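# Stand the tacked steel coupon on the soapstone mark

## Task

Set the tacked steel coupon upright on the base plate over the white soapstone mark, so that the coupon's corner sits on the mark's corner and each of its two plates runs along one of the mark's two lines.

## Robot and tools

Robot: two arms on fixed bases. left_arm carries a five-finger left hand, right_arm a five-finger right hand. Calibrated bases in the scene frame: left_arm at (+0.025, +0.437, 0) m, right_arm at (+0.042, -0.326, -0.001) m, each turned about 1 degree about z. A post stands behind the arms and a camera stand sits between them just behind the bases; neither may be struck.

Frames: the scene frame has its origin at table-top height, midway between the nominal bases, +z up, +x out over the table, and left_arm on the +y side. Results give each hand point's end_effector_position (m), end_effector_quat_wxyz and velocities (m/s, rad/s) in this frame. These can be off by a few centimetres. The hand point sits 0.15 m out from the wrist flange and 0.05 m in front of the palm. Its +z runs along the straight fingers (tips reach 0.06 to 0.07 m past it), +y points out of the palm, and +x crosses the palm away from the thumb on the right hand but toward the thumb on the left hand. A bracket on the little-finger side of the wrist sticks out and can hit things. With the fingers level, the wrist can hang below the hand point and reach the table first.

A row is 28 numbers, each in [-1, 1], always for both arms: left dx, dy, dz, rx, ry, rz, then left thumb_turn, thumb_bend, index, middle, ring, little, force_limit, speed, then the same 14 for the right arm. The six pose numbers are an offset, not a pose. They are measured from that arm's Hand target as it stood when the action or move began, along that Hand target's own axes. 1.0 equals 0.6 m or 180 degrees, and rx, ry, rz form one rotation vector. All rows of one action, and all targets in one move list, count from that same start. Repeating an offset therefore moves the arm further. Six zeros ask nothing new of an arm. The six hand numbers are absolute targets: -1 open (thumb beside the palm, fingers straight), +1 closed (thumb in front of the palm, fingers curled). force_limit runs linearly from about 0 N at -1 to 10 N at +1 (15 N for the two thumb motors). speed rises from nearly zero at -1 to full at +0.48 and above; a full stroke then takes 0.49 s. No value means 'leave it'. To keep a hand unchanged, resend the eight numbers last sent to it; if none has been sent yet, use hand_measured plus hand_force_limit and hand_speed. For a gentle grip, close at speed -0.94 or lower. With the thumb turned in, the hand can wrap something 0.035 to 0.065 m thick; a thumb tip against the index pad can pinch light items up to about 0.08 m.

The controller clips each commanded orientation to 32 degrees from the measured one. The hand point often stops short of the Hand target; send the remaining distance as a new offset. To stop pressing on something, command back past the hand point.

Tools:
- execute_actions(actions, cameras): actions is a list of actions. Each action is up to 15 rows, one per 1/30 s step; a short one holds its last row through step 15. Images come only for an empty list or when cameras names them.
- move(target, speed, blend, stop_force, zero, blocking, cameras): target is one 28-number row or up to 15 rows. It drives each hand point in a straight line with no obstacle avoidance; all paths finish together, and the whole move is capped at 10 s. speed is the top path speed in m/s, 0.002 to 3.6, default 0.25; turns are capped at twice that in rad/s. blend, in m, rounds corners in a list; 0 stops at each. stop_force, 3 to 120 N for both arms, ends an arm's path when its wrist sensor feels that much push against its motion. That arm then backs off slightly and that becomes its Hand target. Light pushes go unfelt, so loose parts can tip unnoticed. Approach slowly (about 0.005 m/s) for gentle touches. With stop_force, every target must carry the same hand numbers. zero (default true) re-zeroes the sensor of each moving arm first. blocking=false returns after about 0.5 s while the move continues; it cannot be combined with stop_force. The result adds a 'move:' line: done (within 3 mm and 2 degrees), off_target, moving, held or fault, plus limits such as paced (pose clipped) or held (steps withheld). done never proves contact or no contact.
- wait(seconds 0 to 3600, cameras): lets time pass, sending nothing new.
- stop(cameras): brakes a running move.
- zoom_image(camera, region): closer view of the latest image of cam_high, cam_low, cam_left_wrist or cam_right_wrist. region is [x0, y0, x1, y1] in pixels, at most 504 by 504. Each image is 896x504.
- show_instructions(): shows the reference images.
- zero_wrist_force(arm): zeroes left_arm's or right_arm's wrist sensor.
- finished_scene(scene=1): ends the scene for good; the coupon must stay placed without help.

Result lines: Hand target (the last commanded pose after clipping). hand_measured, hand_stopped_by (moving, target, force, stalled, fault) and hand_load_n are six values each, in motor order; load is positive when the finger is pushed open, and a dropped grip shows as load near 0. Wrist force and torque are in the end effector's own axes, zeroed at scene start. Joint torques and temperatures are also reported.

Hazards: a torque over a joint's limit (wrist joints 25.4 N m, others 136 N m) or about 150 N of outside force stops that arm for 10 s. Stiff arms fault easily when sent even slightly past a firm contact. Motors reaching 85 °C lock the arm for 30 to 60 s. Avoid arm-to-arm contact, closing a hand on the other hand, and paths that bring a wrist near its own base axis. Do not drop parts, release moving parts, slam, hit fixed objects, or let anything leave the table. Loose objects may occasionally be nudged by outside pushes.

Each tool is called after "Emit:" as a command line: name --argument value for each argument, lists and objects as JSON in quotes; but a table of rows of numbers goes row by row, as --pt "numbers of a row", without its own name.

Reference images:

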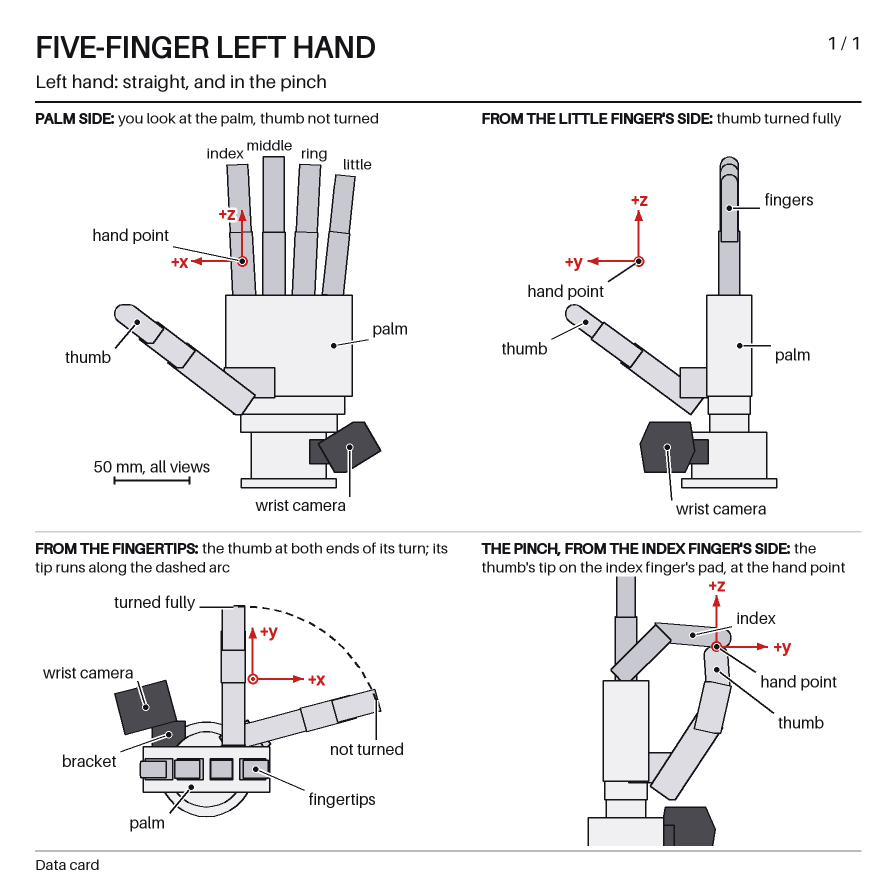

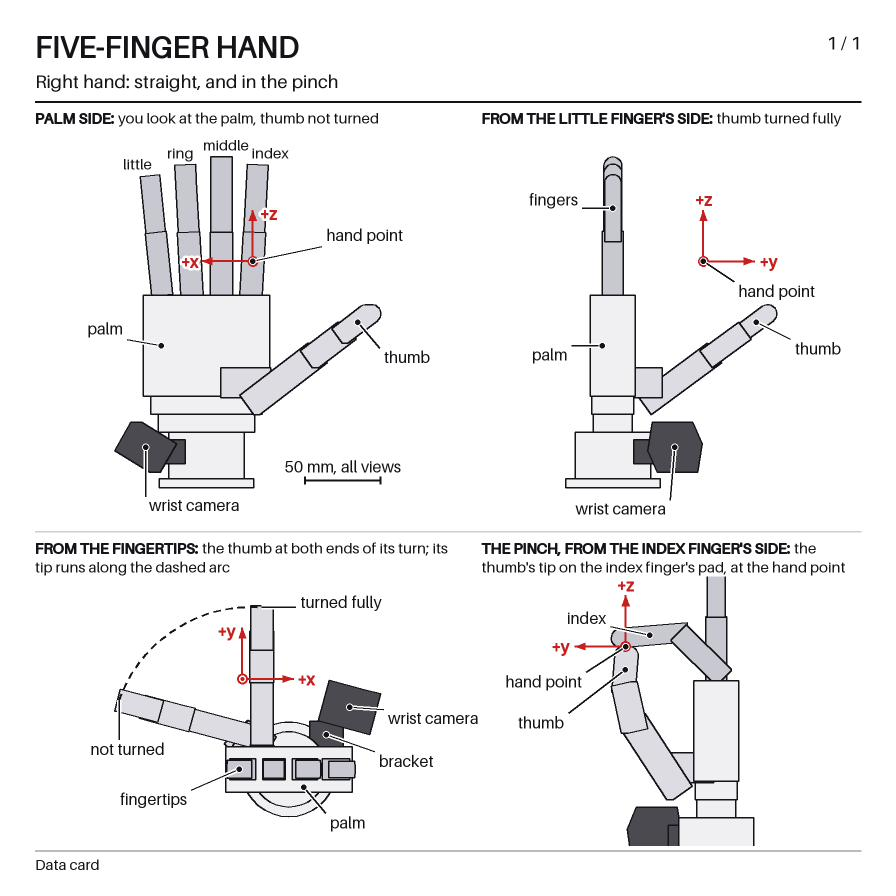

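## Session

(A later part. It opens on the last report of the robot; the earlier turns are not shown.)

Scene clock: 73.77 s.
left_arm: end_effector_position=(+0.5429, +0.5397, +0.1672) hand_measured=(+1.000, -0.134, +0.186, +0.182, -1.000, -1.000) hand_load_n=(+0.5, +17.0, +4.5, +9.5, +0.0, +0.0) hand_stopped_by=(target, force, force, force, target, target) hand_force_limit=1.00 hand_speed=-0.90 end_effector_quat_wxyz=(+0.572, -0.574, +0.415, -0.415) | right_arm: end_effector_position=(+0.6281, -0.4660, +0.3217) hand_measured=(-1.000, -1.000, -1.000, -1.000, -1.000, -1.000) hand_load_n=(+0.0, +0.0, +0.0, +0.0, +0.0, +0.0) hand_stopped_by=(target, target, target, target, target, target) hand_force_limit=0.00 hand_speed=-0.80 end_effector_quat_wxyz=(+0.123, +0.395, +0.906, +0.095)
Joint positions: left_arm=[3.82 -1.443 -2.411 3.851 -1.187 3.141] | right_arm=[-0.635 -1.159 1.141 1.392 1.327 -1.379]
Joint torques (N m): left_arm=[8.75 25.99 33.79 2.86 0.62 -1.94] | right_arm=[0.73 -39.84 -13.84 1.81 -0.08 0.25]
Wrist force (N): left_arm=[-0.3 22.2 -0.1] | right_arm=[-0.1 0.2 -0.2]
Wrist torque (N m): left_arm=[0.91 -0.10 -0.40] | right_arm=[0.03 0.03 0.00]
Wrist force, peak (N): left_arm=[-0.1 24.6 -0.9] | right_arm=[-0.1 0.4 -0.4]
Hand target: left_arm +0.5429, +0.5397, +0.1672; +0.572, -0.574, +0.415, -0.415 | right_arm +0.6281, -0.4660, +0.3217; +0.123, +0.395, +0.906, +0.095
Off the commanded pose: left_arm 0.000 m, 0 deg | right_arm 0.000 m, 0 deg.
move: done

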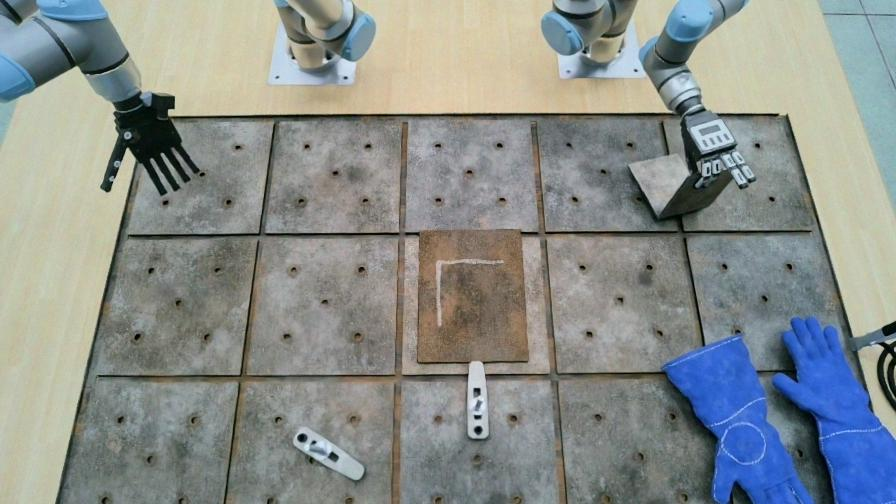

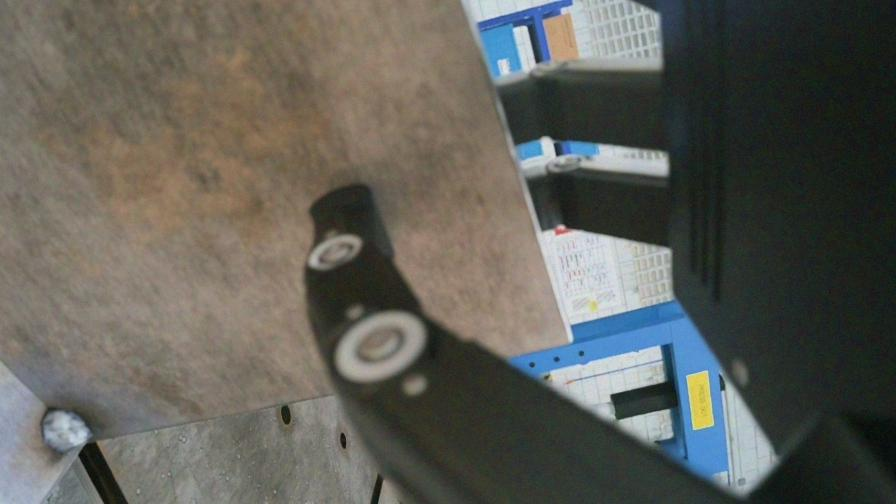

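Emit:
move --pt "-0.0337 -0.0240 0 0 0 -0.0417 1 0.4 0.6 0.6 -1 -1 1 -0.9 0 0 0 0 0 0 -1 -1 -1 -1 -1 -1 0 -0.8" --pt "-0.0702 -0.0435 0 0 0 -0.0833 1 0.4 0.6 0.6 -1 -1 1 -0.9 0 0 0 0 0 0 -1 -1 -1 -1 -1 -1 0 -0.8" --speed 0.03 --blend 0.003 --cameras '["cam_high","cam_left_wrist"]'

Emit:
zoom_image --camera "cam_high" --region '[620, 120, 760, 230]'

Scene clock: 85.57 s.
left_arm: end_effector_position=(+0.5298, +0.5797, +0.1932) hand_measured=(+1.000, -0.134, +0.186, +0.182, -1.000, -1.000) hand_load_n=(+0.5, +18.0, +6.0, +7.5, +0.0, +0.0) hand_stopped_by=(target, force, force, force, target, target) hand_force_limit=1.00 hand_speed=-0.90 end_effector_quat_wxyz=(-0.513, +0.623, -0.336, +0.486) | right_arm: end_effector_position=(+0.6281, -0.4660, +0.3217) hand_measured=(-1.000, -1.000, -1.000, -1.000, -1.000, -1.000) hand_load_n=(+0.0, +0.0, +0.0, +0.0, +0.0, +0.0) hand_stopped_by=(target, target, target, target, target, target) hand_force_limit=0.00 hand_speed=-0.80 end_effector_quat_wxyz=(+0.123, +0.395, +0.906, +0.095)
Joint positions: left_arm=[4.028 -1.405 -2.389 3.791 -0.98 2.88] | right_arm=[-0.635 -1.159 1.141 1.392 1.327 -1.379]
Joint torques (N m): left_arm=[10.32 24.46 34.12 2.28 1.56 -3.62] | right_arm=[-0.06 -38.6 -14.42 1.79 0.02 0.43]
Wrist force (N): left_arm=[-4.0 23.6 -0.1] | right_arm=[0.0 -0.1 0.1]
Wrist torque (N m): left_arm=[1.00 -0.06 -0.42] | right_arm=[-0.02 0.01 0.00]
Wrist force, peak (N): left_arm=[-3.3 25.2 -1.0] | right_arm=[-0.3 0.3 -0.3]
Hand target: left_arm +0.5298, +0.5798, +0.1933; -0.513, +0.623, -0.336, +0.486 | right_arm +0.6281, -0.4660, +0.3217; +0.123, +0.395, +0.906, +0.095
Off the commanded pose: left_arm 0.000 m, 0 deg | right_arm 0.000 m, 0 deg.
move: done

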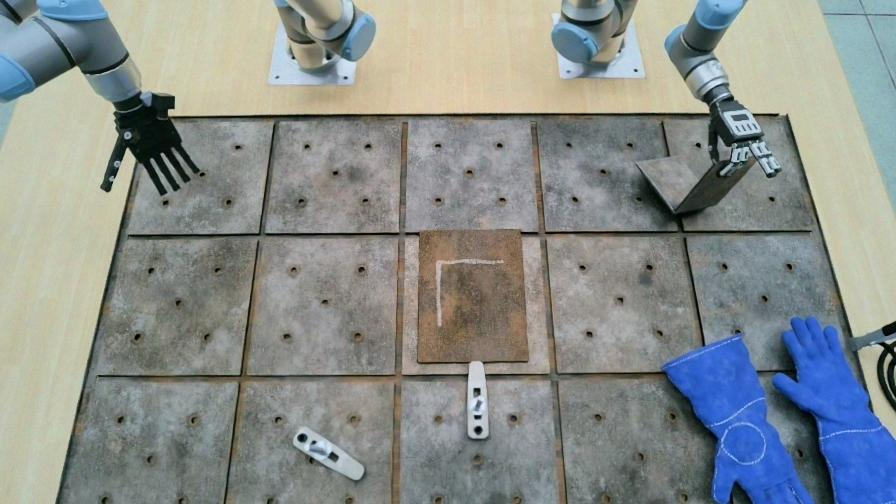

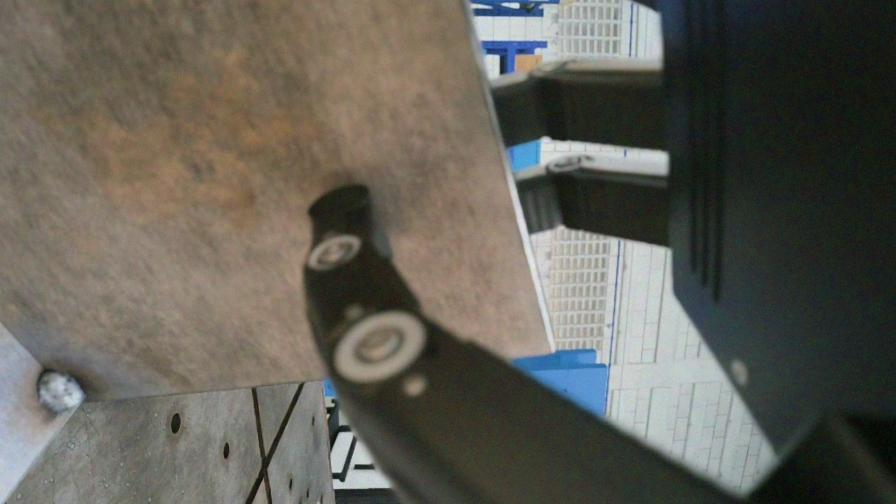

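Scaled by 3.600 from the camera's image (finer frame: 1280x720).

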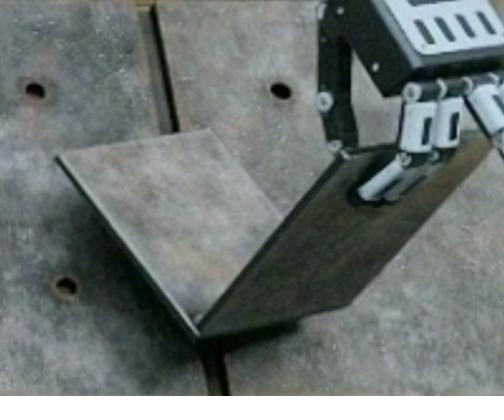

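Emit:
move --target '[0,0,0,0,0,0,1,0.4,0.7,0.7,-1,-1,1,-0.9,0,0,0,0,0,0,-1,-1,-1,-1,-1,-1,0,-0.8]'

Emit:
move --pt "-0.0338 -0.0237 0 0 0 -0.0417 1 0.4 0.7 0.7 -1 -1 1 -0.9 0 0 0 0 0 0 -1 -1 -1 -1 -1 -1 0 -0.8" --pt "-0.071 -0.0432 0 0 0 -0.0833 1 0.4 0.7 0.7 -1 -1 1 -0.9 0 0 0 0 0 0 -1 -1 -1 -1 -1 -1 0 -0.8" --speed 0.03 --blend 0.003 --cameras '["cam_high","cam_left_wrist"]'

Emit:
zoom_image --camera "cam_high" --region '[640, 100, 800, 230]'

Scene clock: 88.20 s.
left_arm: end_effector_position=(+0.5298, +0.5798, +0.1933) hand_measured=(+1.000, -0.134, +0.200, +0.188, -1.000, -1.000) hand_load_n=(+0.0, +18.5, +9.5, +10.0, -0.5, +0.0) hand_stopped_by=(target, force, force, force, target, target) hand_force_limit=1.00 hand_speed=-0.90 end_effector_quat_wxyz=(-0.513, +0.623, -0.336, +0.486) | right_arm: end_effector_position=(+0.6281, -0.4660, +0.3217) hand_measured=(-1.000, -1.000, -1.000, -1.000, -1.000, -1.000) hand_load_n=(+0.0, +0.0, +0.0, +0.0, +0.0, +0.0) hand_stopped_by=(target, target, target, target, target, target) hand_force_limit=0.00 hand_speed=-0.80 end_effector_quat_wxyz=(+0.123, +0.395, +0.906, +0.095)
Joint positions: left_arm=[4.028 -1.405 -2.389 3.791 -0.98 2.88] | right_arm=[-0.635 -1.159 1.141 1.392 1.327 -1.379]
Joint torques (N m): left_arm=[10.73 22.69 30.76 2.59 1.19 -3.3] | right_arm=[0.72 -39.9 -13.36 1.79 0.02 0.41]
Wrist force (N): left_arm=[-2.3 19.2 1.8] | right_arm=[0.1 0.1 -0.2]
Wrist torque (N m): left_arm=[0.79 -0.14 -0.40] | right_arm=[0.01 -0.01 0.01]
Wrist force, peak (N): left_arm=[-4.1 24.6 -0.1] | right_arm=[-0.1 0.4 -0.2]
Hand target: left_arm +0.5298, +0.5798, +0.1933; -0.513, +0.623, -0.336, +0.486 | right_arm +0.6281, -0.4660, +0.3217; +0.123, +0.395, +0.906, +0.095
Off the commanded pose: left_arm 0.000 m, 0 deg | right_arm 0.000 m, 0 deg.
move: done

Scene clock: 92.97 s.
left_arm: end_effector_position=(+0.5149, +0.6252, +0.2072) hand_measured=(+1.000, -0.136, +0.200, +0.188, -1.000, -1.000) hand_load_n=(+0.0, +21.0, +9.0, +8.5, +0.0, +0.0) hand_stopped_by=(target, force, force, force, target, target) hand_force_limit=1.00 hand_speed=-0.90 end_effector_quat_wxyz=(-0.445, +0.661, -0.252, +0.548) | right_arm: end_effector_position=(+0.6281, -0.4660, +0.3217) hand_measured=(-1.000, -1.000, -1.000, -1.000, -1.000, -1.000) hand_load_n=(+0.0, +0.0, +0.0, +0.0, +0.0, +0.0) hand_stopped_by=(target, target, target, target, target, target) hand_force_limit=0.00 hand_speed=-0.80 end_effector_quat_wxyz=(+0.123, +0.395, +0.906, +0.095)
Joint positions: left_arm=[4.214 -1.438 -2.361 3.795 -0.794 2.619] | right_arm=[-0.635 -1.159 1.141 1.392 1.327 -1.379]
Joint torques (N m): left_arm=[10.66 11.85 33.65 5.89 1.47 -3.99] | right_arm=[1.01 -39.57 -13.15 1.8 0.09 0.49]
Wrist force (N): left_arm=[-7.2 20.5 0.5] | right_arm=[0.0 0.2 -0.1]
Wrist torque (N m): left_arm=[0.91 -0.14 -0.34] | right_arm=[0.03 0.00 0.01]
Wrist force, peak (N): left_arm=[-4.7 25.0 -0.7] | right_arm=[0.0 0.5 -0.3]
Hand target: left_arm +0.5149, +0.6252, +0.2072; -0.445, +0.662, -0.252, +0.548 | right_arm +0.6281, -0.4660, +0.3217; +0.123, +0.395, +0.906, +0.095
Off the commanded pose: left_arm 0.000 m, 0 deg | right_arm 0.000 m, 0 deg.
move: done

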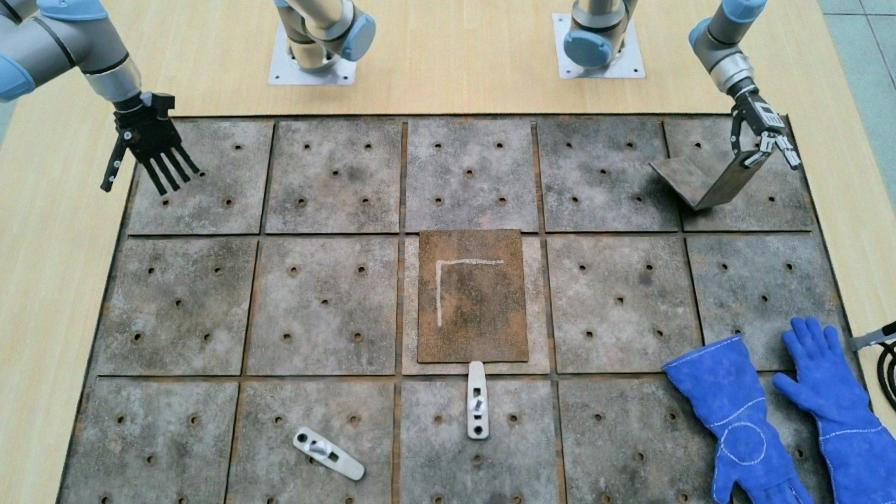

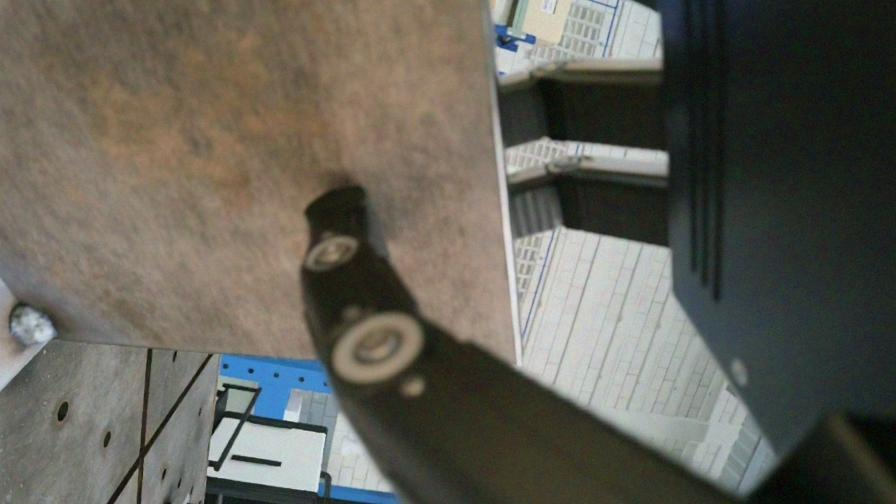

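Scaled by 3.150 from the camera's image (finer frame: 1280x720).

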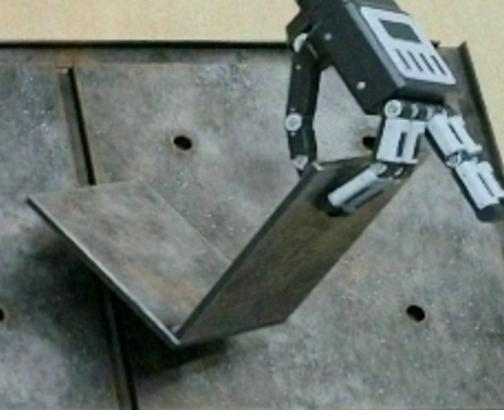

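Emit:
move --pt "-0.0308 -0.03 0 0 0 -0.0417 1 0.4 0.7 0.7 -1 -1 1 -0.9 0 0 0 0 0 0 -1 -1 -1 -1 -1 -1 0 -0.8" --pt "-0.0655 -0.0561 0 0 0 -0.0833 1 0.4 0.7 0.7 -1 -1 1 -0.9 0 0 0 0 0 0 -1 -1 -1 -1 -1 -1 0 -0.8" --speed 0.03 --blend 0.003 --cameras '["cam_high","cam_left_wrist"]'

Emit:
zoom_image --camera "cam_high" --region '[640, 100, 800, 230]'

Scene clock: 102.67 s.
left_arm: end_effector_position=(+0.4991, +0.6736, +0.2166) hand_measured=(+1.000, -0.136, +0.200, +0.188, -1.000, -1.000) hand_load_n=(-3.0, +23.0, +5.0, +11.0, +0.0, +0.0) hand_stopped_by=(target, force, force, force, target, target) hand_force_limit=1.00 hand_speed=-0.90 end_effector_quat_wxyz=(-0.370, +0.689, -0.164, +0.602) | right_arm: end_effector_position=(+0.6281, -0.4660, +0.3217) hand_measured=(-1.000, -1.000, -1.000, -1.000, -1.000, -1.000) hand_load_n=(+0.0, +0.0, +0.0, +0.0, +0.0, +0.0) hand_stopped_by=(target, target, target, target, target, target) hand_force_limit=0.00 hand_speed=-0.80 end_effector_quat_wxyz=(+0.123, +0.395, +0.906, +0.095)
Joint positions: left_arm=[4.359 -1.514 -2.315 3.826 -0.649 2.358] | right_arm=[-0.635 -1.159 1.141 1.392 1.327 -1.379]
Joint torques (N m): left_arm=[10.65 14.83 32.46 5.16 1.56 -4.42] | right_arm=[0.33 -39.04 -12.87 1.66 0.15 0.58]
Wrist force (N): left_arm=[-12.9 18.8 0.8] | right_arm=[0.0 0.1 0.0]
Wrist torque (N m): left_arm=[0.83 0.10 -0.18] | right_arm=[0.02 0.01 0.01]
Wrist force, peak (N): left_arm=[-8.1 23.0 -0.1] | right_arm=[-0.3 0.5 -0.2]
Hand target: left_arm +0.4990, +0.6736, +0.2166; -0.370, +0.689, -0.164, +0.602 | right_arm +0.6281, -0.4660, +0.3217; +0.123, +0.395, +0.906, +0.095
Off the commanded pose: left_arm 0.000 m, 0 deg | right_arm 0.000 m, 0 deg.
move: done

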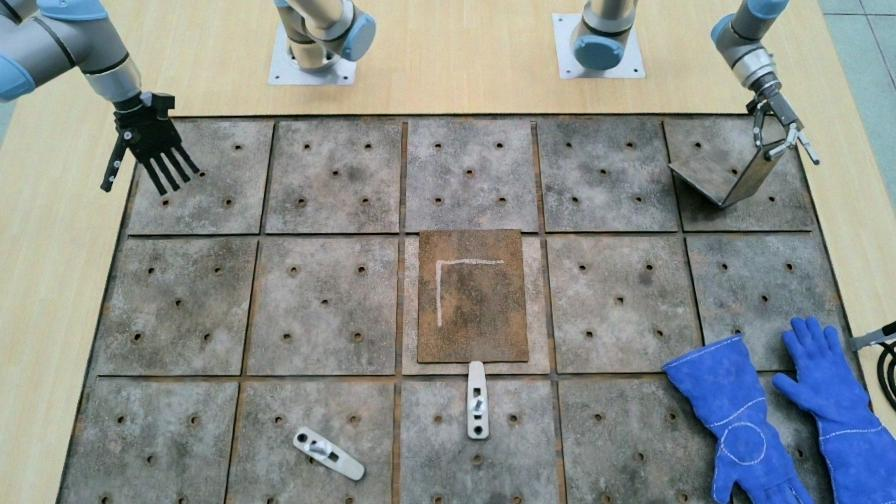

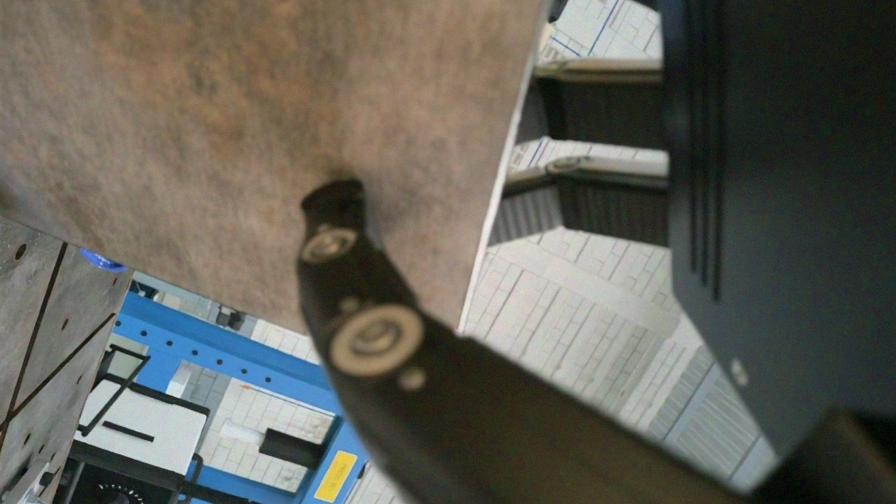

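Scaled by 3.150 from the camera's image (finer frame: 1280x720).

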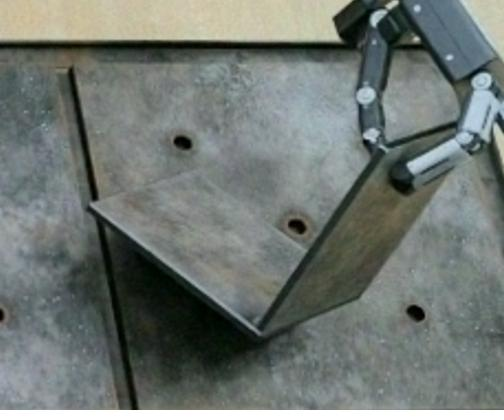

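Emit:
move --pt "0.0177 0.0647 0 0 0 0.14 1 0.4 0.7 0.7 -1 -1 1 -0.9 0 0 0 0 0 0 -1 -1 -1 -1 -1 -1 0 -0.8" --pt "0.026 0.141 0 0 0 0.25 1 0.4 0.7 0.7 -1 -1 1 -0.9 0 0 0 0 0 0 -1 -1 -1 -1 -1 -1 0 -0.8" --speed 0.04 --blend 0.005 --cameras '["cam_high","cam_left_wrist","cam_low"]'

Emit:
zoom_image --camera "cam_high" --region '[640, 100, 800, 230]'

Emit:
zoom_image --camera "cam_low" --region '[280, 170, 560, 330]'

Scene clock: 116.83 s.
left_arm: end_effector_position=(+0.5210, +0.6062, +0.1680) hand_measured=(+1.000, -0.134, +0.190, +0.188, -1.000, -1.000) hand_load_n=(+0.5, +15.0, +7.0, +13.5, +0.0, +0.0) hand_stopped_by=(target, force, force, force, target, target) hand_force_limit=1.00 hand_speed=-0.90 end_effector_quat_wxyz=(+0.572, -0.574, +0.415, -0.415) | right_arm: end_effector_position=(+0.6281, -0.4660, +0.3217) hand_measured=(-1.000, -1.000, -1.000, -1.000, -1.000, -1.000) hand_load_n=(+0.0, +0.0, +0.0, +0.0, +0.0, +0.0) hand_stopped_by=(target, target, target, target, target, target) hand_force_limit=0.00 hand_speed=-0.80 end_effector_quat_wxyz=(+0.123, +0.395, +0.906, +0.095)
Joint positions: left_arm=[4.073 -1.442 -2.409 3.848 -0.934 3.142] | right_arm=[-0.635 -1.159 1.141 1.392 1.327 -1.379]
Joint torques (N m): left_arm=[-10.74 10.18 11.74 5.28 -1.24 2.64] | right_arm=[0.36 -39.12 -11.25 1.79 0.14 0.77]
Wrist force (N): left_arm=[-0.3 16.2 6.0] | right_arm=[0.1 0.1 -0.1]
Wrist torque (N m): left_arm=[0.60 0.08 -0.59] | right_arm=[0.02 -0.01 0.01]
Wrist force, peak (N): left_arm=[24.5 -29.9 35.0] | right_arm=[-0.2 0.5 -0.2]
Hand target: left_arm +0.5211, +0.6062, +0.1679; +0.572, -0.574, +0.415, -0.415 | right_arm +0.6281, -0.4660, +0.3217; +0.123, +0.395, +0.906, +0.095
Off the commanded pose: left_arm 0.000 m, 0 deg | right_arm 0.000 m, 0 deg.
move: done
Images, in order (width x height): cam_high 896x504, cam_low 896x504, cam_left_wrist 896x504.

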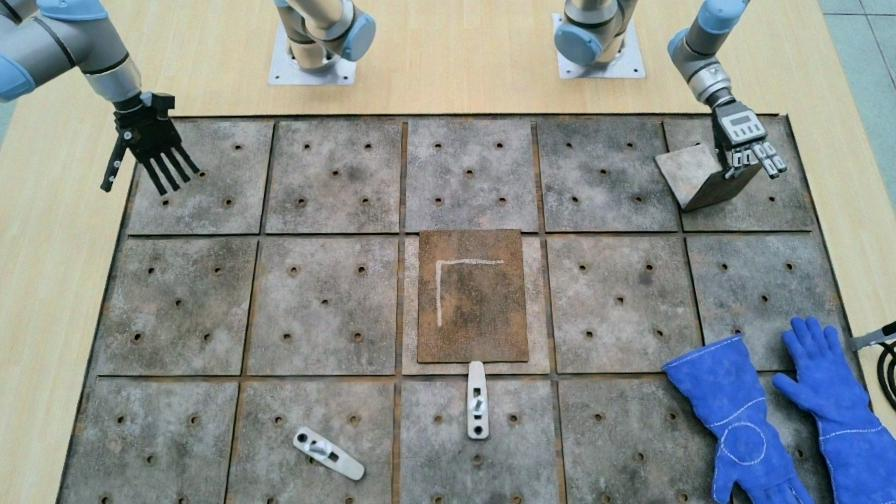

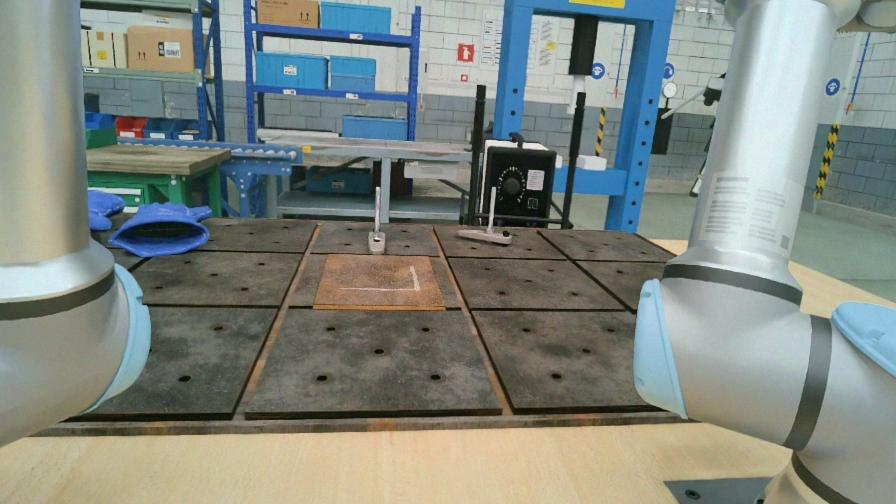

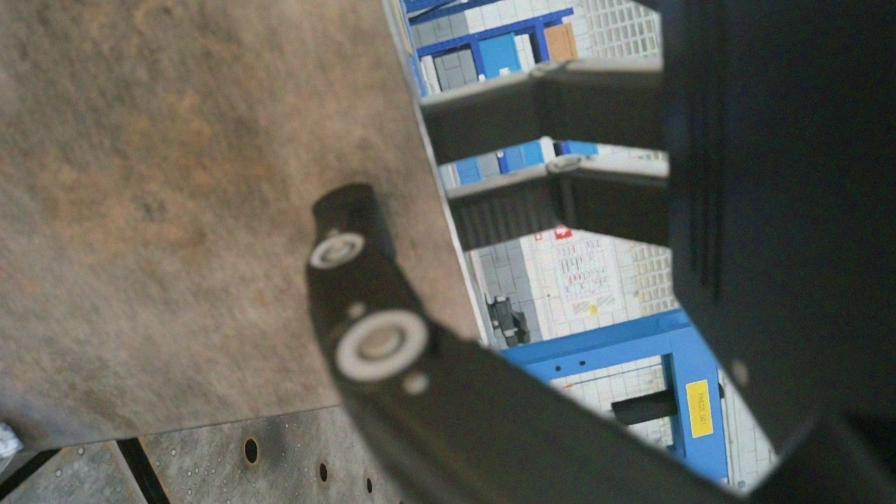

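Scaled by 3.150 from the camera's image (finer frame: 1280x720).

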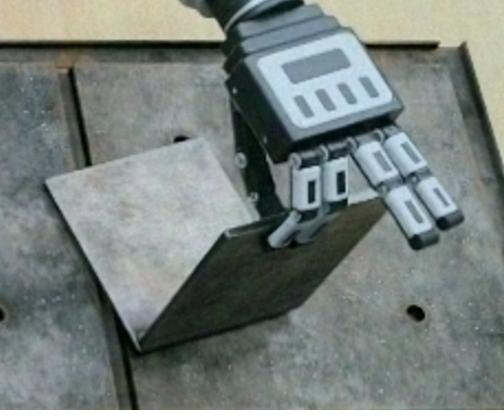

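Scaled by 1.800 from the camera's image (finer frame: 1280x720).

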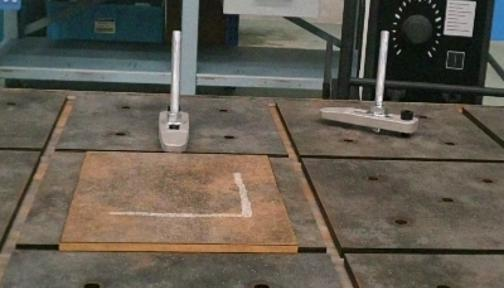

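Emit:
move --target '[0,0.02,0,0,0,0,1,0.4,0.7,0.7,-1,-1,1,-0.9,0,0,0,0,0,0,-1,-1,-1,-1,-1,-1,0,-0.8]' --speed 0.03

Emit:
move --target '[0,0,0,0,0,0,1,-0.25,0,0,-1,-1,1,-0.5,0,0,0,0,0,0,-1,-1,-1,-1,-1,-1,0,-0.8]'

Emit:
move --target '[0,0.03,0,0,0,0,1,-0.25,0,0,-1,-1,1,-0.5,0,0,0,0,0,0,-1,-1,-1,-1,-1,-1,0,-0.8]' --speed 0.04 --cameras '["cam_high","cam_left_wrist"]'

Scene clock: 120.23 s.
left_arm: end_effector_position=(+0.5210, +0.6062, +0.1560) hand_measured=(+1.000, -0.130, +0.190, +0.188, -1.000, -1.000) hand_load_n=(+0.5, +0.0, +11.5, +19.0, +0.0, +0.0) hand_stopped_by=(target, force, force, force, target, target) hand_force_limit=1.00 hand_speed=-0.90 end_effector_quat_wxyz=(+0.572, -0.574, +0.415, -0.415) | right_arm: end_effector_position=(+0.6281, -0.4660, +0.3217) hand_measured=(-1.000, -1.000, -1.000, -1.000, -1.000, -1.000) hand_load_n=(+0.0, +0.0, +0.0, +0.0, +0.0, +0.0) hand_stopped_by=(target, target, target, target, target, target) hand_force_limit=0.00 hand_speed=-0.80 end_effector_quat_wxyz=(+0.123, +0.395, +0.906, +0.095)
Joint positions: left_arm=[4.073 -1.471 -2.426 3.894 -0.934 3.142] | right_arm=[-0.635 -1.159 1.141 1.392 1.327 -1.379]
Joint torques (N m): left_arm=[2.47 -11.83 -7.4 -1.79 0.2 -2.29] | right_arm=[0.7 -39.55 -11.66 1.65 0.15 0.76]
Wrist force (N): left_arm=[4.4 -46.9 -7.1] | right_arm=[0.1 0.4 -0.2]
Wrist torque (N m): left_arm=[-1.75 -0.35 0.62] | right_arm=[0.06 -0.02 0.02]
Wrist force, peak (N): left_arm=[4.4 -46.9 -7.1] | right_arm=[-0.2 0.4 -0.3]
Hand target: left_arm +0.5210, +0.6062, +0.1559; +0.572, -0.574, +0.415, -0.415 | right_arm +0.6281, -0.4660, +0.3217; +0.123, +0.395, +0.906, +0.095
Off the commanded pose: left_arm 0.000 m, 0 deg | right_arm 0.000 m, 0 deg.
move: done

Scene clock: 120.73 s.
left_arm: end_effector_position=(+0.5210, +0.6061, +0.1558) hand_measured=(+1.000, -0.250, +0.000, +0.000, -1.000, -1.000) hand_load_n=(+0.0, +0.0, +0.0, +0.0, +0.5, +0.0) hand_stopped_by=(target, target, target, target, target, target) hand_force_limit=1.00 hand_speed=-0.50 end_effector_quat_wxyz=(+0.572, -0.574, +0.415, -0.415) | right_arm: end_effector_position=(+0.6281, -0.4660, +0.3217) hand_measured=(-1.000, -1.000, -1.000, -1.000, -1.000, -1.000) hand_load_n=(+0.0, -0.5, +0.0, +0.0, +0.0, +0.0) hand_stopped_by=(target, target, target, target, target, target) hand_force_limit=0.00 hand_speed=-0.80 end_effector_quat_wxyz=(+0.123, +0.395, +0.906, +0.095)
Joint positions: left_arm=[4.073 -1.471 -2.426 3.894 -0.934 3.142] | right_arm=[-0.635 -1.159 1.141 1.392 1.327 -1.379]
Joint torques (N m): left_arm=[4.24 17.39 23.63 3.02 -0.24 -2.89] | right_arm=[-0.01 -39.4 -11.62 1.79 0.08 0.67]
Wrist force (N): left_arm=[0.3 0.8 1.9] | right_arm=[0.0 0.1 -0.2]
Wrist torque (N m): left_arm=[0.18 0.00 -0.18] | right_arm=[0.03 0.01 0.01]
Wrist force, peak (N): left_arm=[4.0 -46.6 -7.2] | right_arm=[-0.1 0.2 -0.4]
Hand target: left_arm +0.5210, +0.6062, +0.1559; +0.572, -0.574, +0.415, -0.415 | right_arm +0.6281, -0.4660, +0.3217; +0.123, +0.395, +0.906, +0.095
Off the commanded pose: left_arm 0.000 m, 0 deg | right_arm 0.000 m, 0 deg.
move: done

Scene clock: 121.70 s.
left_arm: end_effector_position=(+0.5210, +0.6062, +0.1380) hand_measured=(+1.000, -0.250, +0.000, +0.000, -1.000, -1.000) hand_load_n=(+0.0, +0.0, -0.5, +0.0, +0.0, -0.5) hand_stopped_by=(target, target, target, target, target, target) hand_force_limit=1.00 hand_speed=-0.50 end_effector_quat_wxyz=(+0.572, -0.574, +0.415, -0.415) | right_arm: end_effector_position=(+0.6281, -0.4660, +0.3217) hand_measured=(-1.000, -1.000, -1.000, -1.000, -1.000, -1.000) hand_load_n=(+0.0, +0.0, +0.0, +0.0, +0.0, +0.0) hand_stopped_by=(target, target, target, target, target, target) hand_force_limit=0.00 hand_speed=-0.80 end_effector_quat_wxyz=(+0.123, +0.395, +0.906, +0.095)
Joint positions: left_arm=[4.073 -1.517 -2.451 3.965 -0.934 3.142] | right_arm=[-0.635 -1.159 1.141 1.392 1.327 -1.379]
Joint torques (N m): left_arm=[-6.9 6.36 5.46 3.52 -1.15 -3.1] | right_arm=[0.61 -38.97 -11.24 1.63 0.26 0.68]
Wrist force (N): left_arm=[0.4 1.0 2.2] | right_arm=[0.0 0.2 -0.2]
Wrist torque (N m): left_arm=[0.19 -0.03 -0.16] | right_arm=[0.04 0.00 0.01]
Wrist force, peak (N): left_arm=[0.6 1.3 2.2] | right_arm=[-0.1 0.3 -0.4]
Hand target: left_arm +0.5210, +0.6061, +0.1379; +0.572, -0.574, +0.415, -0.415 | right_arm +0.6281, -0.4660, +0.3217; +0.123, +0.395, +0.906, +0.095
Off the commanded pose: left_arm 0.000 m, 0 deg | right_arm 0.000 m, 0 deg.
move: done

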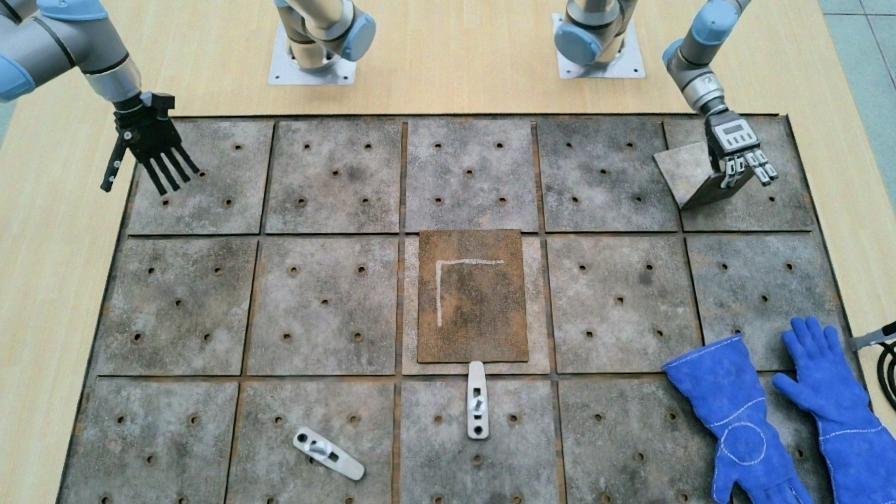

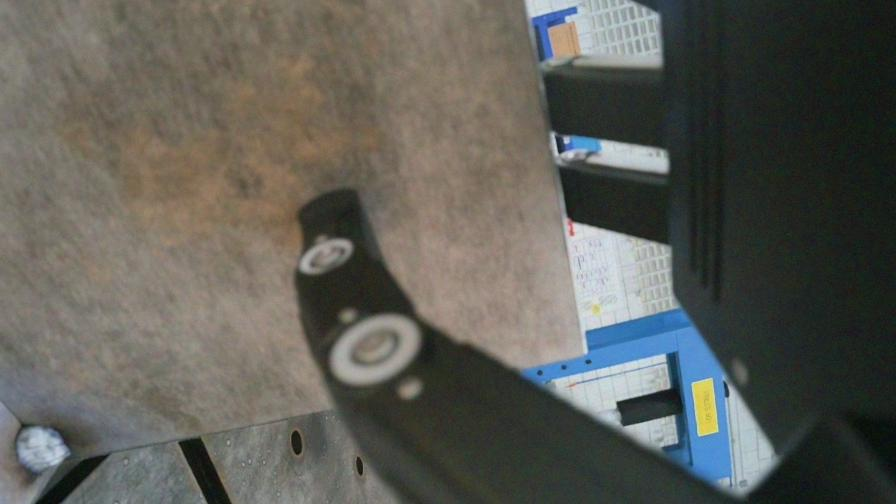

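Emit:
move --target '[0,0,0,0,0,0,1,0.4,0.55,0.55,-1,-1,0.7,-0.9,0,0,0,0,0,0,-1,-1,-1,-1,-1,-1,0,-0.8]'

Emit:
move --target '[0,-0.0067,0,0,0,0,1,0.4,0.55,0.55,-1,-1,0.7,-0.9,0,0,0,0,0,0,-1,-1,-1,-1,-1,-1,0,-0.8]' --speed 0.02

Scene clock: 123.33 s.
left_arm: end_effector_position=(+0.5210, +0.6061, +0.1379) hand_measured=(+1.000, -0.146, +0.192, +0.174, -1.000, -1.000) hand_load_n=(+0.0, +13.0, +9.0, +8.5, +0.0, +0.0) hand_stopped_by=(target, force, force, force, target, target) hand_force_limit=0.70 hand_speed=-0.90 end_effector_quat_wxyz=(+0.572, -0.574, +0.415, -0.415) | right_arm: end_effector_position=(+0.6281, -0.4660, +0.3217) hand_measured=(-1.000, -1.000, -1.000, -1.000, -1.000, -1.000) hand_load_n=(+0.0, +0.0, +0.0, +0.0, +0.0, +0.0) hand_stopped_by=(target, target, target, target, target, target) hand_force_limit=0.00 hand_speed=-0.80 end_effector_quat_wxyz=(+0.123, +0.395, +0.906, +0.095)
Joint positions: left_arm=[4.073 -1.517 -2.451 3.965 -0.934 3.142] | right_arm=[-0.635 -1.159 1.141 1.392 1.327 -1.379]
Joint torques (N m): left_arm=[-8.55 9.57 12.97 3.23 -1.39 -3] | right_arm=[0.19 -39.14 -10.95 1.66 0.18 0.64]
Wrist force (N): left_arm=[1.7 7.4 7.8] | right_arm=[-0.1 0.1 -0.1]
Wrist torque (N m): left_arm=[0.22 0.03 -0.20] | right_arm=[0.03 0.03 0.01]
Wrist force, peak (N): left_arm=[1.0 5.7 12.2] | right_arm=[0.0 0.1 -0.5]
Hand target: left_arm +0.5210, +0.6061, +0.1379; +0.572, -0.574, +0.415, -0.415 | right_arm +0.6281, -0.4660, +0.3217; +0.123, +0.395, +0.906, +0.095
Off the commanded pose: left_arm 0.000 m, 0 deg | right_arm 0.000 m, 0 deg.
move: done

Scene clock: 123.97 s.
left_arm: end_effector_position=(+0.5210, +0.6061, +0.1419) hand_measured=(+1.000, -0.146, +0.192, +0.174, -1.000, -1.000) hand_load_n=(+0.5, +14.5, +7.0, +6.5, +0.0, +0.0) hand_stopped_by=(target, force, force, force, target, target) hand_force_limit=0.70 hand_speed=-0.90 end_effector_quat_wxyz=(+0.572, -0.574, +0.415, -0.415) | right_arm: end_effector_position=(+0.6281, -0.4660, +0.3217) hand_measured=(-1.000, -1.000, -1.000, -1.000, -1.000, -1.000) hand_load_n=(+0.0, +0.0, +0.0, +0.0, +0.0, +0.0) hand_stopped_by=(target, target, target, target, target, target) hand_force_limit=0.00 hand_speed=-0.80 end_effector_quat_wxyz=(+0.123, +0.395, +0.906, +0.095)
Joint positions: left_arm=[4.073 -1.507 -2.445 3.949 -0.934 3.142] | right_arm=[-0.635 -1.159 1.141 1.392 1.327 -1.379]
Joint torques (N m): left_arm=[-7.1 26.78 32.27 2.21 -0.79 -2.73] | right_arm=[0.52 -39.62 -11.87 1.6 0.27 0.78]
Wrist force (N): left_arm=[-0.5 22.4 0.2] | right_arm=[-0.2 0.2 -0.1]
Wrist torque (N m): left_arm=[0.89 -0.08 -0.48] | right_arm=[0.03 0.03 0.00]
Wrist force, peak (N): left_arm=[-0.5 24.6 -0.6] | right_arm=[-0.1 0.3 -0.4]
Hand target: left_arm +0.5210, +0.6061, +0.1420; +0.572, -0.574, +0.415, -0.415 | right_arm +0.6281, -0.4660, +0.3217; +0.123, +0.395, +0.906, +0.095
Off the commanded pose: left_arm 0.000 m, 0 deg | right_arm 0.000 m, 0 deg.
move: done

Emit:
move --pt "0.0893 0.0035 0.048 0 0 0 1 0.4 0.55 0.55 -1 -1 0.7 -0.9 0 0 0 0 0 0 -1 -1 -1 -1 -1 -1 0 -0.8" --pt "0.1672 0.0035 0.0373 0 0.075 0 1 0.4 0.55 0.55 -1 -1 0.7 -0.9 0 0 0 0 0 0 -1 -1 -1 -1 -1 -1 0 -0.8" --speed 0.05 --blend 0.01 --cameras '["cam_high","cam_left_wrist"]'

Scene clock: 134.83 s.
left_arm: end_effector_position=(+0.5736, +0.5179, +0.1399) hand_measured=(+1.000, -0.146, +0.192, +0.172, -1.000, -1.000) hand_load_n=(+0.0, +14.5, +4.5, +11.5, +0.0, +0.0) hand_stopped_by=(target, force, force, force, target, target) hand_force_limit=0.70 hand_speed=-0.90 end_effector_quat_wxyz=(+0.519, -0.521, +0.479, -0.479) | right_arm: end_effector_position=(+0.6281, -0.4660, +0.3217) hand_measured=(-1.000, -1.000, -1.000, -1.000, -1.000, -1.000) hand_load_n=(+0.0, +0.0, +0.0, +0.0, +0.0, +0.0) hand_stopped_by=(target, target, target, target, target, target) hand_force_limit=0.00 hand_speed=-0.80 end_effector_quat_wxyz=(+0.123, +0.395, +0.906, +0.095)
Joint positions: left_arm=[3.861 -1.603 -2.359 3.96 -0.911 3.141] | right_arm=[-0.635 -1.159 1.141 1.392 1.327 -1.379]
Joint torques (N m): left_arm=[9.34 17.55 30.23 1.82 1.85 1.19] | right_arm=[-0.25 -38.74 -10.69 1.64 0.41 0.98]
Wrist force (N): left_arm=[-1.4 21.2 0.2] | right_arm=[0.0 0.2 -0.3]
Wrist torque (N m): left_arm=[0.75 0.10 -0.45] | right_arm=[0.04 0.01 0.01]
Wrist force, peak (N): left_arm=[-1.1 24.2 0.1] | right_arm=[-0.3 0.4 -0.4]
Hand target: left_arm +0.5736, +0.5178, +0.1400; +0.519, -0.521, +0.479, -0.479 | right_arm +0.6281, -0.4660, +0.3217; +0.123, +0.395, +0.906, +0.095
Off the commanded pose: left_arm 0.000 m, 0 deg | right_arm 0.000 m, 0 deg.
move: done

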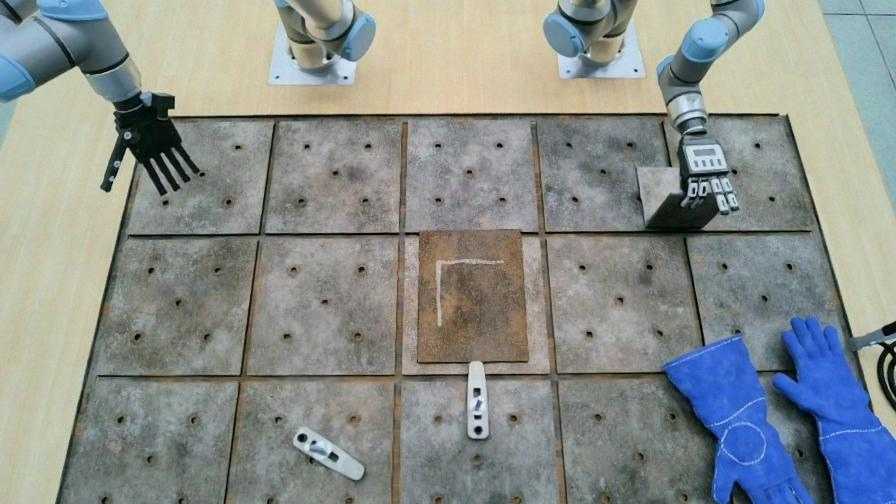

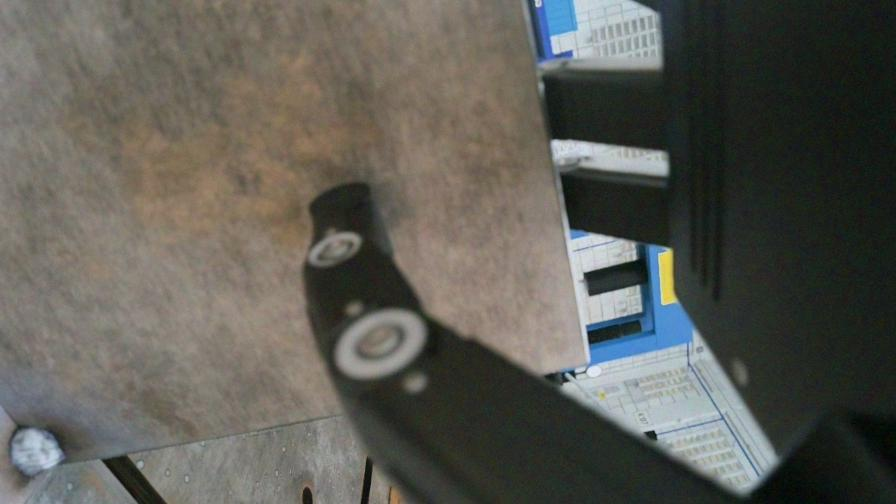

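Emit:
execute_actions --actions '[]' --cameras '["cam_high"]'

Scene clock: 137.70 s.
left_arm: end_effector_position=(+0.5736, +0.5178, +0.1400) hand_measured=(+1.000, -0.146, +0.192, +0.172, -1.000, -1.000) hand_load_n=(+0.0, +14.0, +4.5, +11.5, +0.0, +0.0) hand_stopped_by=(target, force, force, force, target, target) hand_force_limit=0.70 hand_speed=-0.90 end_effector_quat_wxyz=(+0.519, -0.521, +0.479, -0.479) | right_arm: end_effector_position=(+0.6281, -0.4660, +0.3217) hand_measured=(-1.000, -1.000, -1.000, -1.000, -1.000, -1.000) hand_load_n=(+0.0, +0.0, +0.0, +0.0, +0.0, +0.0) hand_stopped_by=(target, target, target, target, target, target) hand_force_limit=0.00 hand_speed=-0.80 end_effector_quat_wxyz=(+0.123, +0.395, +0.906, +0.095)
Joint positions: left_arm=[3.861 -1.603 -2.359 3.96 -0.911 3.141] | right_arm=[-0.635 -1.159 1.141 1.392 1.327 -1.379]
Joint velocities: within noise
Joint torques (N m): left_arm=[9.22 18.07 29.94 1.9 1.76 -3.15] | right_arm=[0.28 -39.42 -9.89 1.79 0.3 0.83]
Motor temperatures (°C): left_arm=[28 32 31 29 37 32] | right_arm=[32 35 26 39 32 33]
Wrist force (N): left_arm=[-1.5 21.1 0.5] | right_arm=[-0.1 0.1 -0.2]
Wrist torque (N m): left_arm=[0.71 0.12 -0.45] | right_arm=[0.02 0.02 0.00]
Wrist force, peak (N): left_arm=[-1.0 22.8 0.3] | right_arm=[0.3 0.5 -0.3]
Hand target: left_arm +0.5736, +0.5178, +0.1400; +0.519, -0.521, +0.479, -0.479 | right_arm +0.6281, -0.4660, +0.3217; +0.123, +0.395, +0.906, +0.095
Off the commanded pose: left_arm 0.000 m, 0 deg | right_arm 0.000 m, 0 deg.
Images, in order (width x height): cam_high 896x504.

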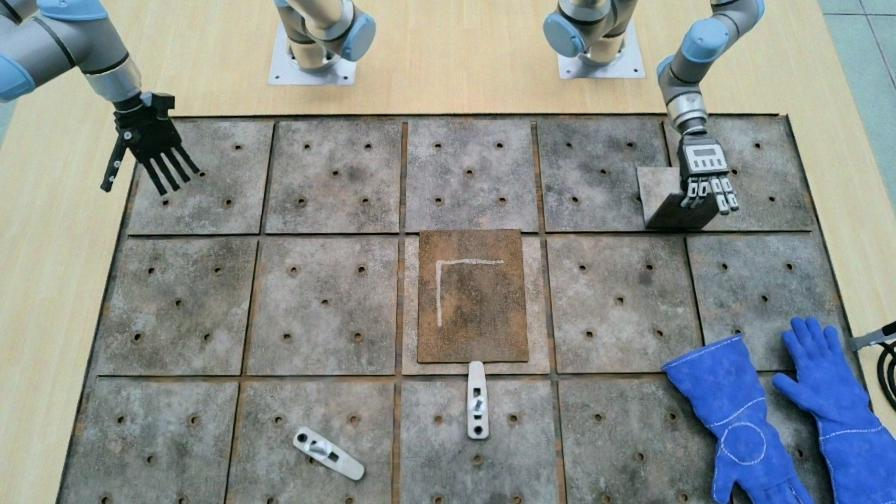

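Emit:
zoom_image --camera "cam_high" --region '[600, 100, 800, 260]'

Scaled by 2.520 from the camera's image (finer frame: 1280x720).

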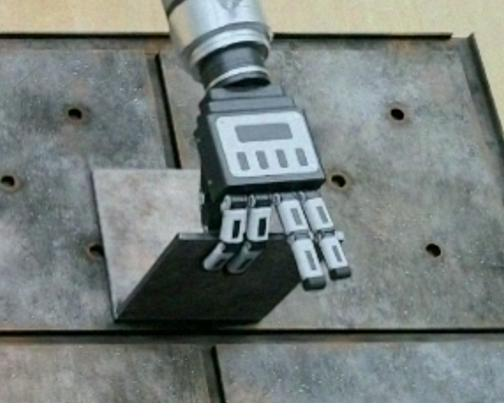

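Emit:
move --pt "0.0778 0.0033 -0.0113 0 0.075 0 1 0.4 0.55 0.55 -1 -1 0.7 -0.9 0 0 0 0 0 0 -1 -1 -1 -1 -1 -1 0 -0.8" --pt "0.1507 0.0033 -0.0398 0 0.15 0 1 0.4 0.55 0.55 -1 -1 0.7 -0.9 0 0 0 0 0 0 -1 -1 -1 -1 -1 -1 0 -0.8" --blend '[0.01,0]' --speed 0.07 --cameras '["cam_high"]'

Scene clock: 146.97 s.
left_arm: end_effector_position=(+0.5572, +0.4258, +0.1382) hand_measured=(+1.000, -0.146, +0.192, +0.172, -1.000, -1.000) hand_load_n=(+0.0, +14.0, +6.0, +9.5, +0.0, +0.0) hand_stopped_by=(target, force, force, force, target, target) hand_force_limit=0.70 hand_speed=-0.90 end_effector_quat_wxyz=(+0.393, -0.395, +0.587, -0.587) | right_arm: end_effector_position=(+0.6281, -0.4660, +0.3217) hand_measured=(-1.000, -1.000, -1.000, -1.000, -1.000, -1.000) hand_load_n=(+0.0, +0.0, +0.0, +0.0, -0.5, +0.0) hand_stopped_by=(target, target, target, target, target, target) hand_force_limit=0.00 hand_speed=-0.80 end_effector_quat_wxyz=(+0.123, +0.395, +0.906, +0.095)
Joint positions: left_arm=[3.878 -1.661 -2.304 3.962 -0.423 3.141] | right_arm=[-0.635 -1.159 1.141 1.392 1.327 -1.379]
Joint torques (N m): left_arm=[-14.29 12.94 21.66 -2.14 3.2 -3.62] | right_arm=[0.06 -39.97 -10.23 1.61 0.39 0.97]
Wrist force (N): left_arm=[-6.7 7.4 0.2] | right_arm=[-0.1 0.1 -0.1]
Wrist torque (N m): left_arm=[0.09 0.19 -0.16] | right_arm=[0.02 0.02 0.00]
Wrist force, peak (N): left_arm=[-1.0 22.9 0.4] | right_arm=[-0.1 0.5 -0.3]
Hand target: left_arm +0.5572, +0.4257, +0.1382; +0.393, -0.395, +0.587, -0.588 | right_arm +0.6281, -0.4660, +0.3217; +0.123, +0.395, +0.906, +0.095
Off the commanded pose: left_arm 0.000 m, 0 deg | right_arm 0.000 m, 0 deg.
move: done

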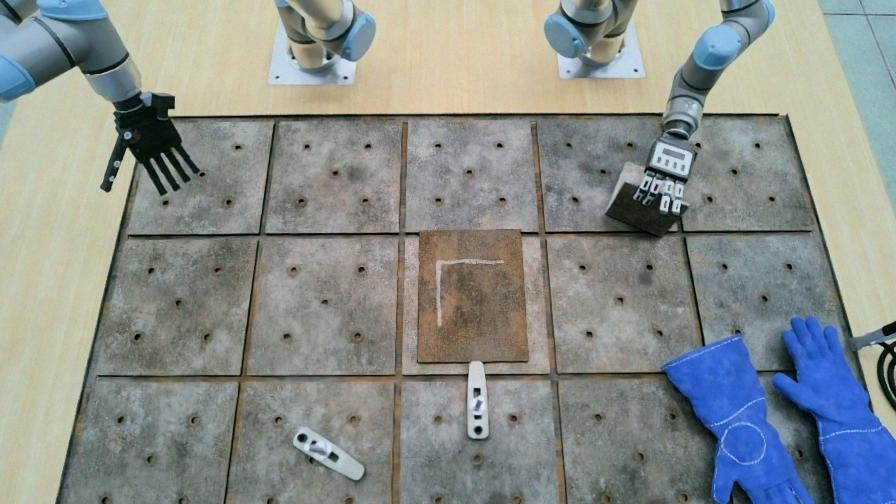

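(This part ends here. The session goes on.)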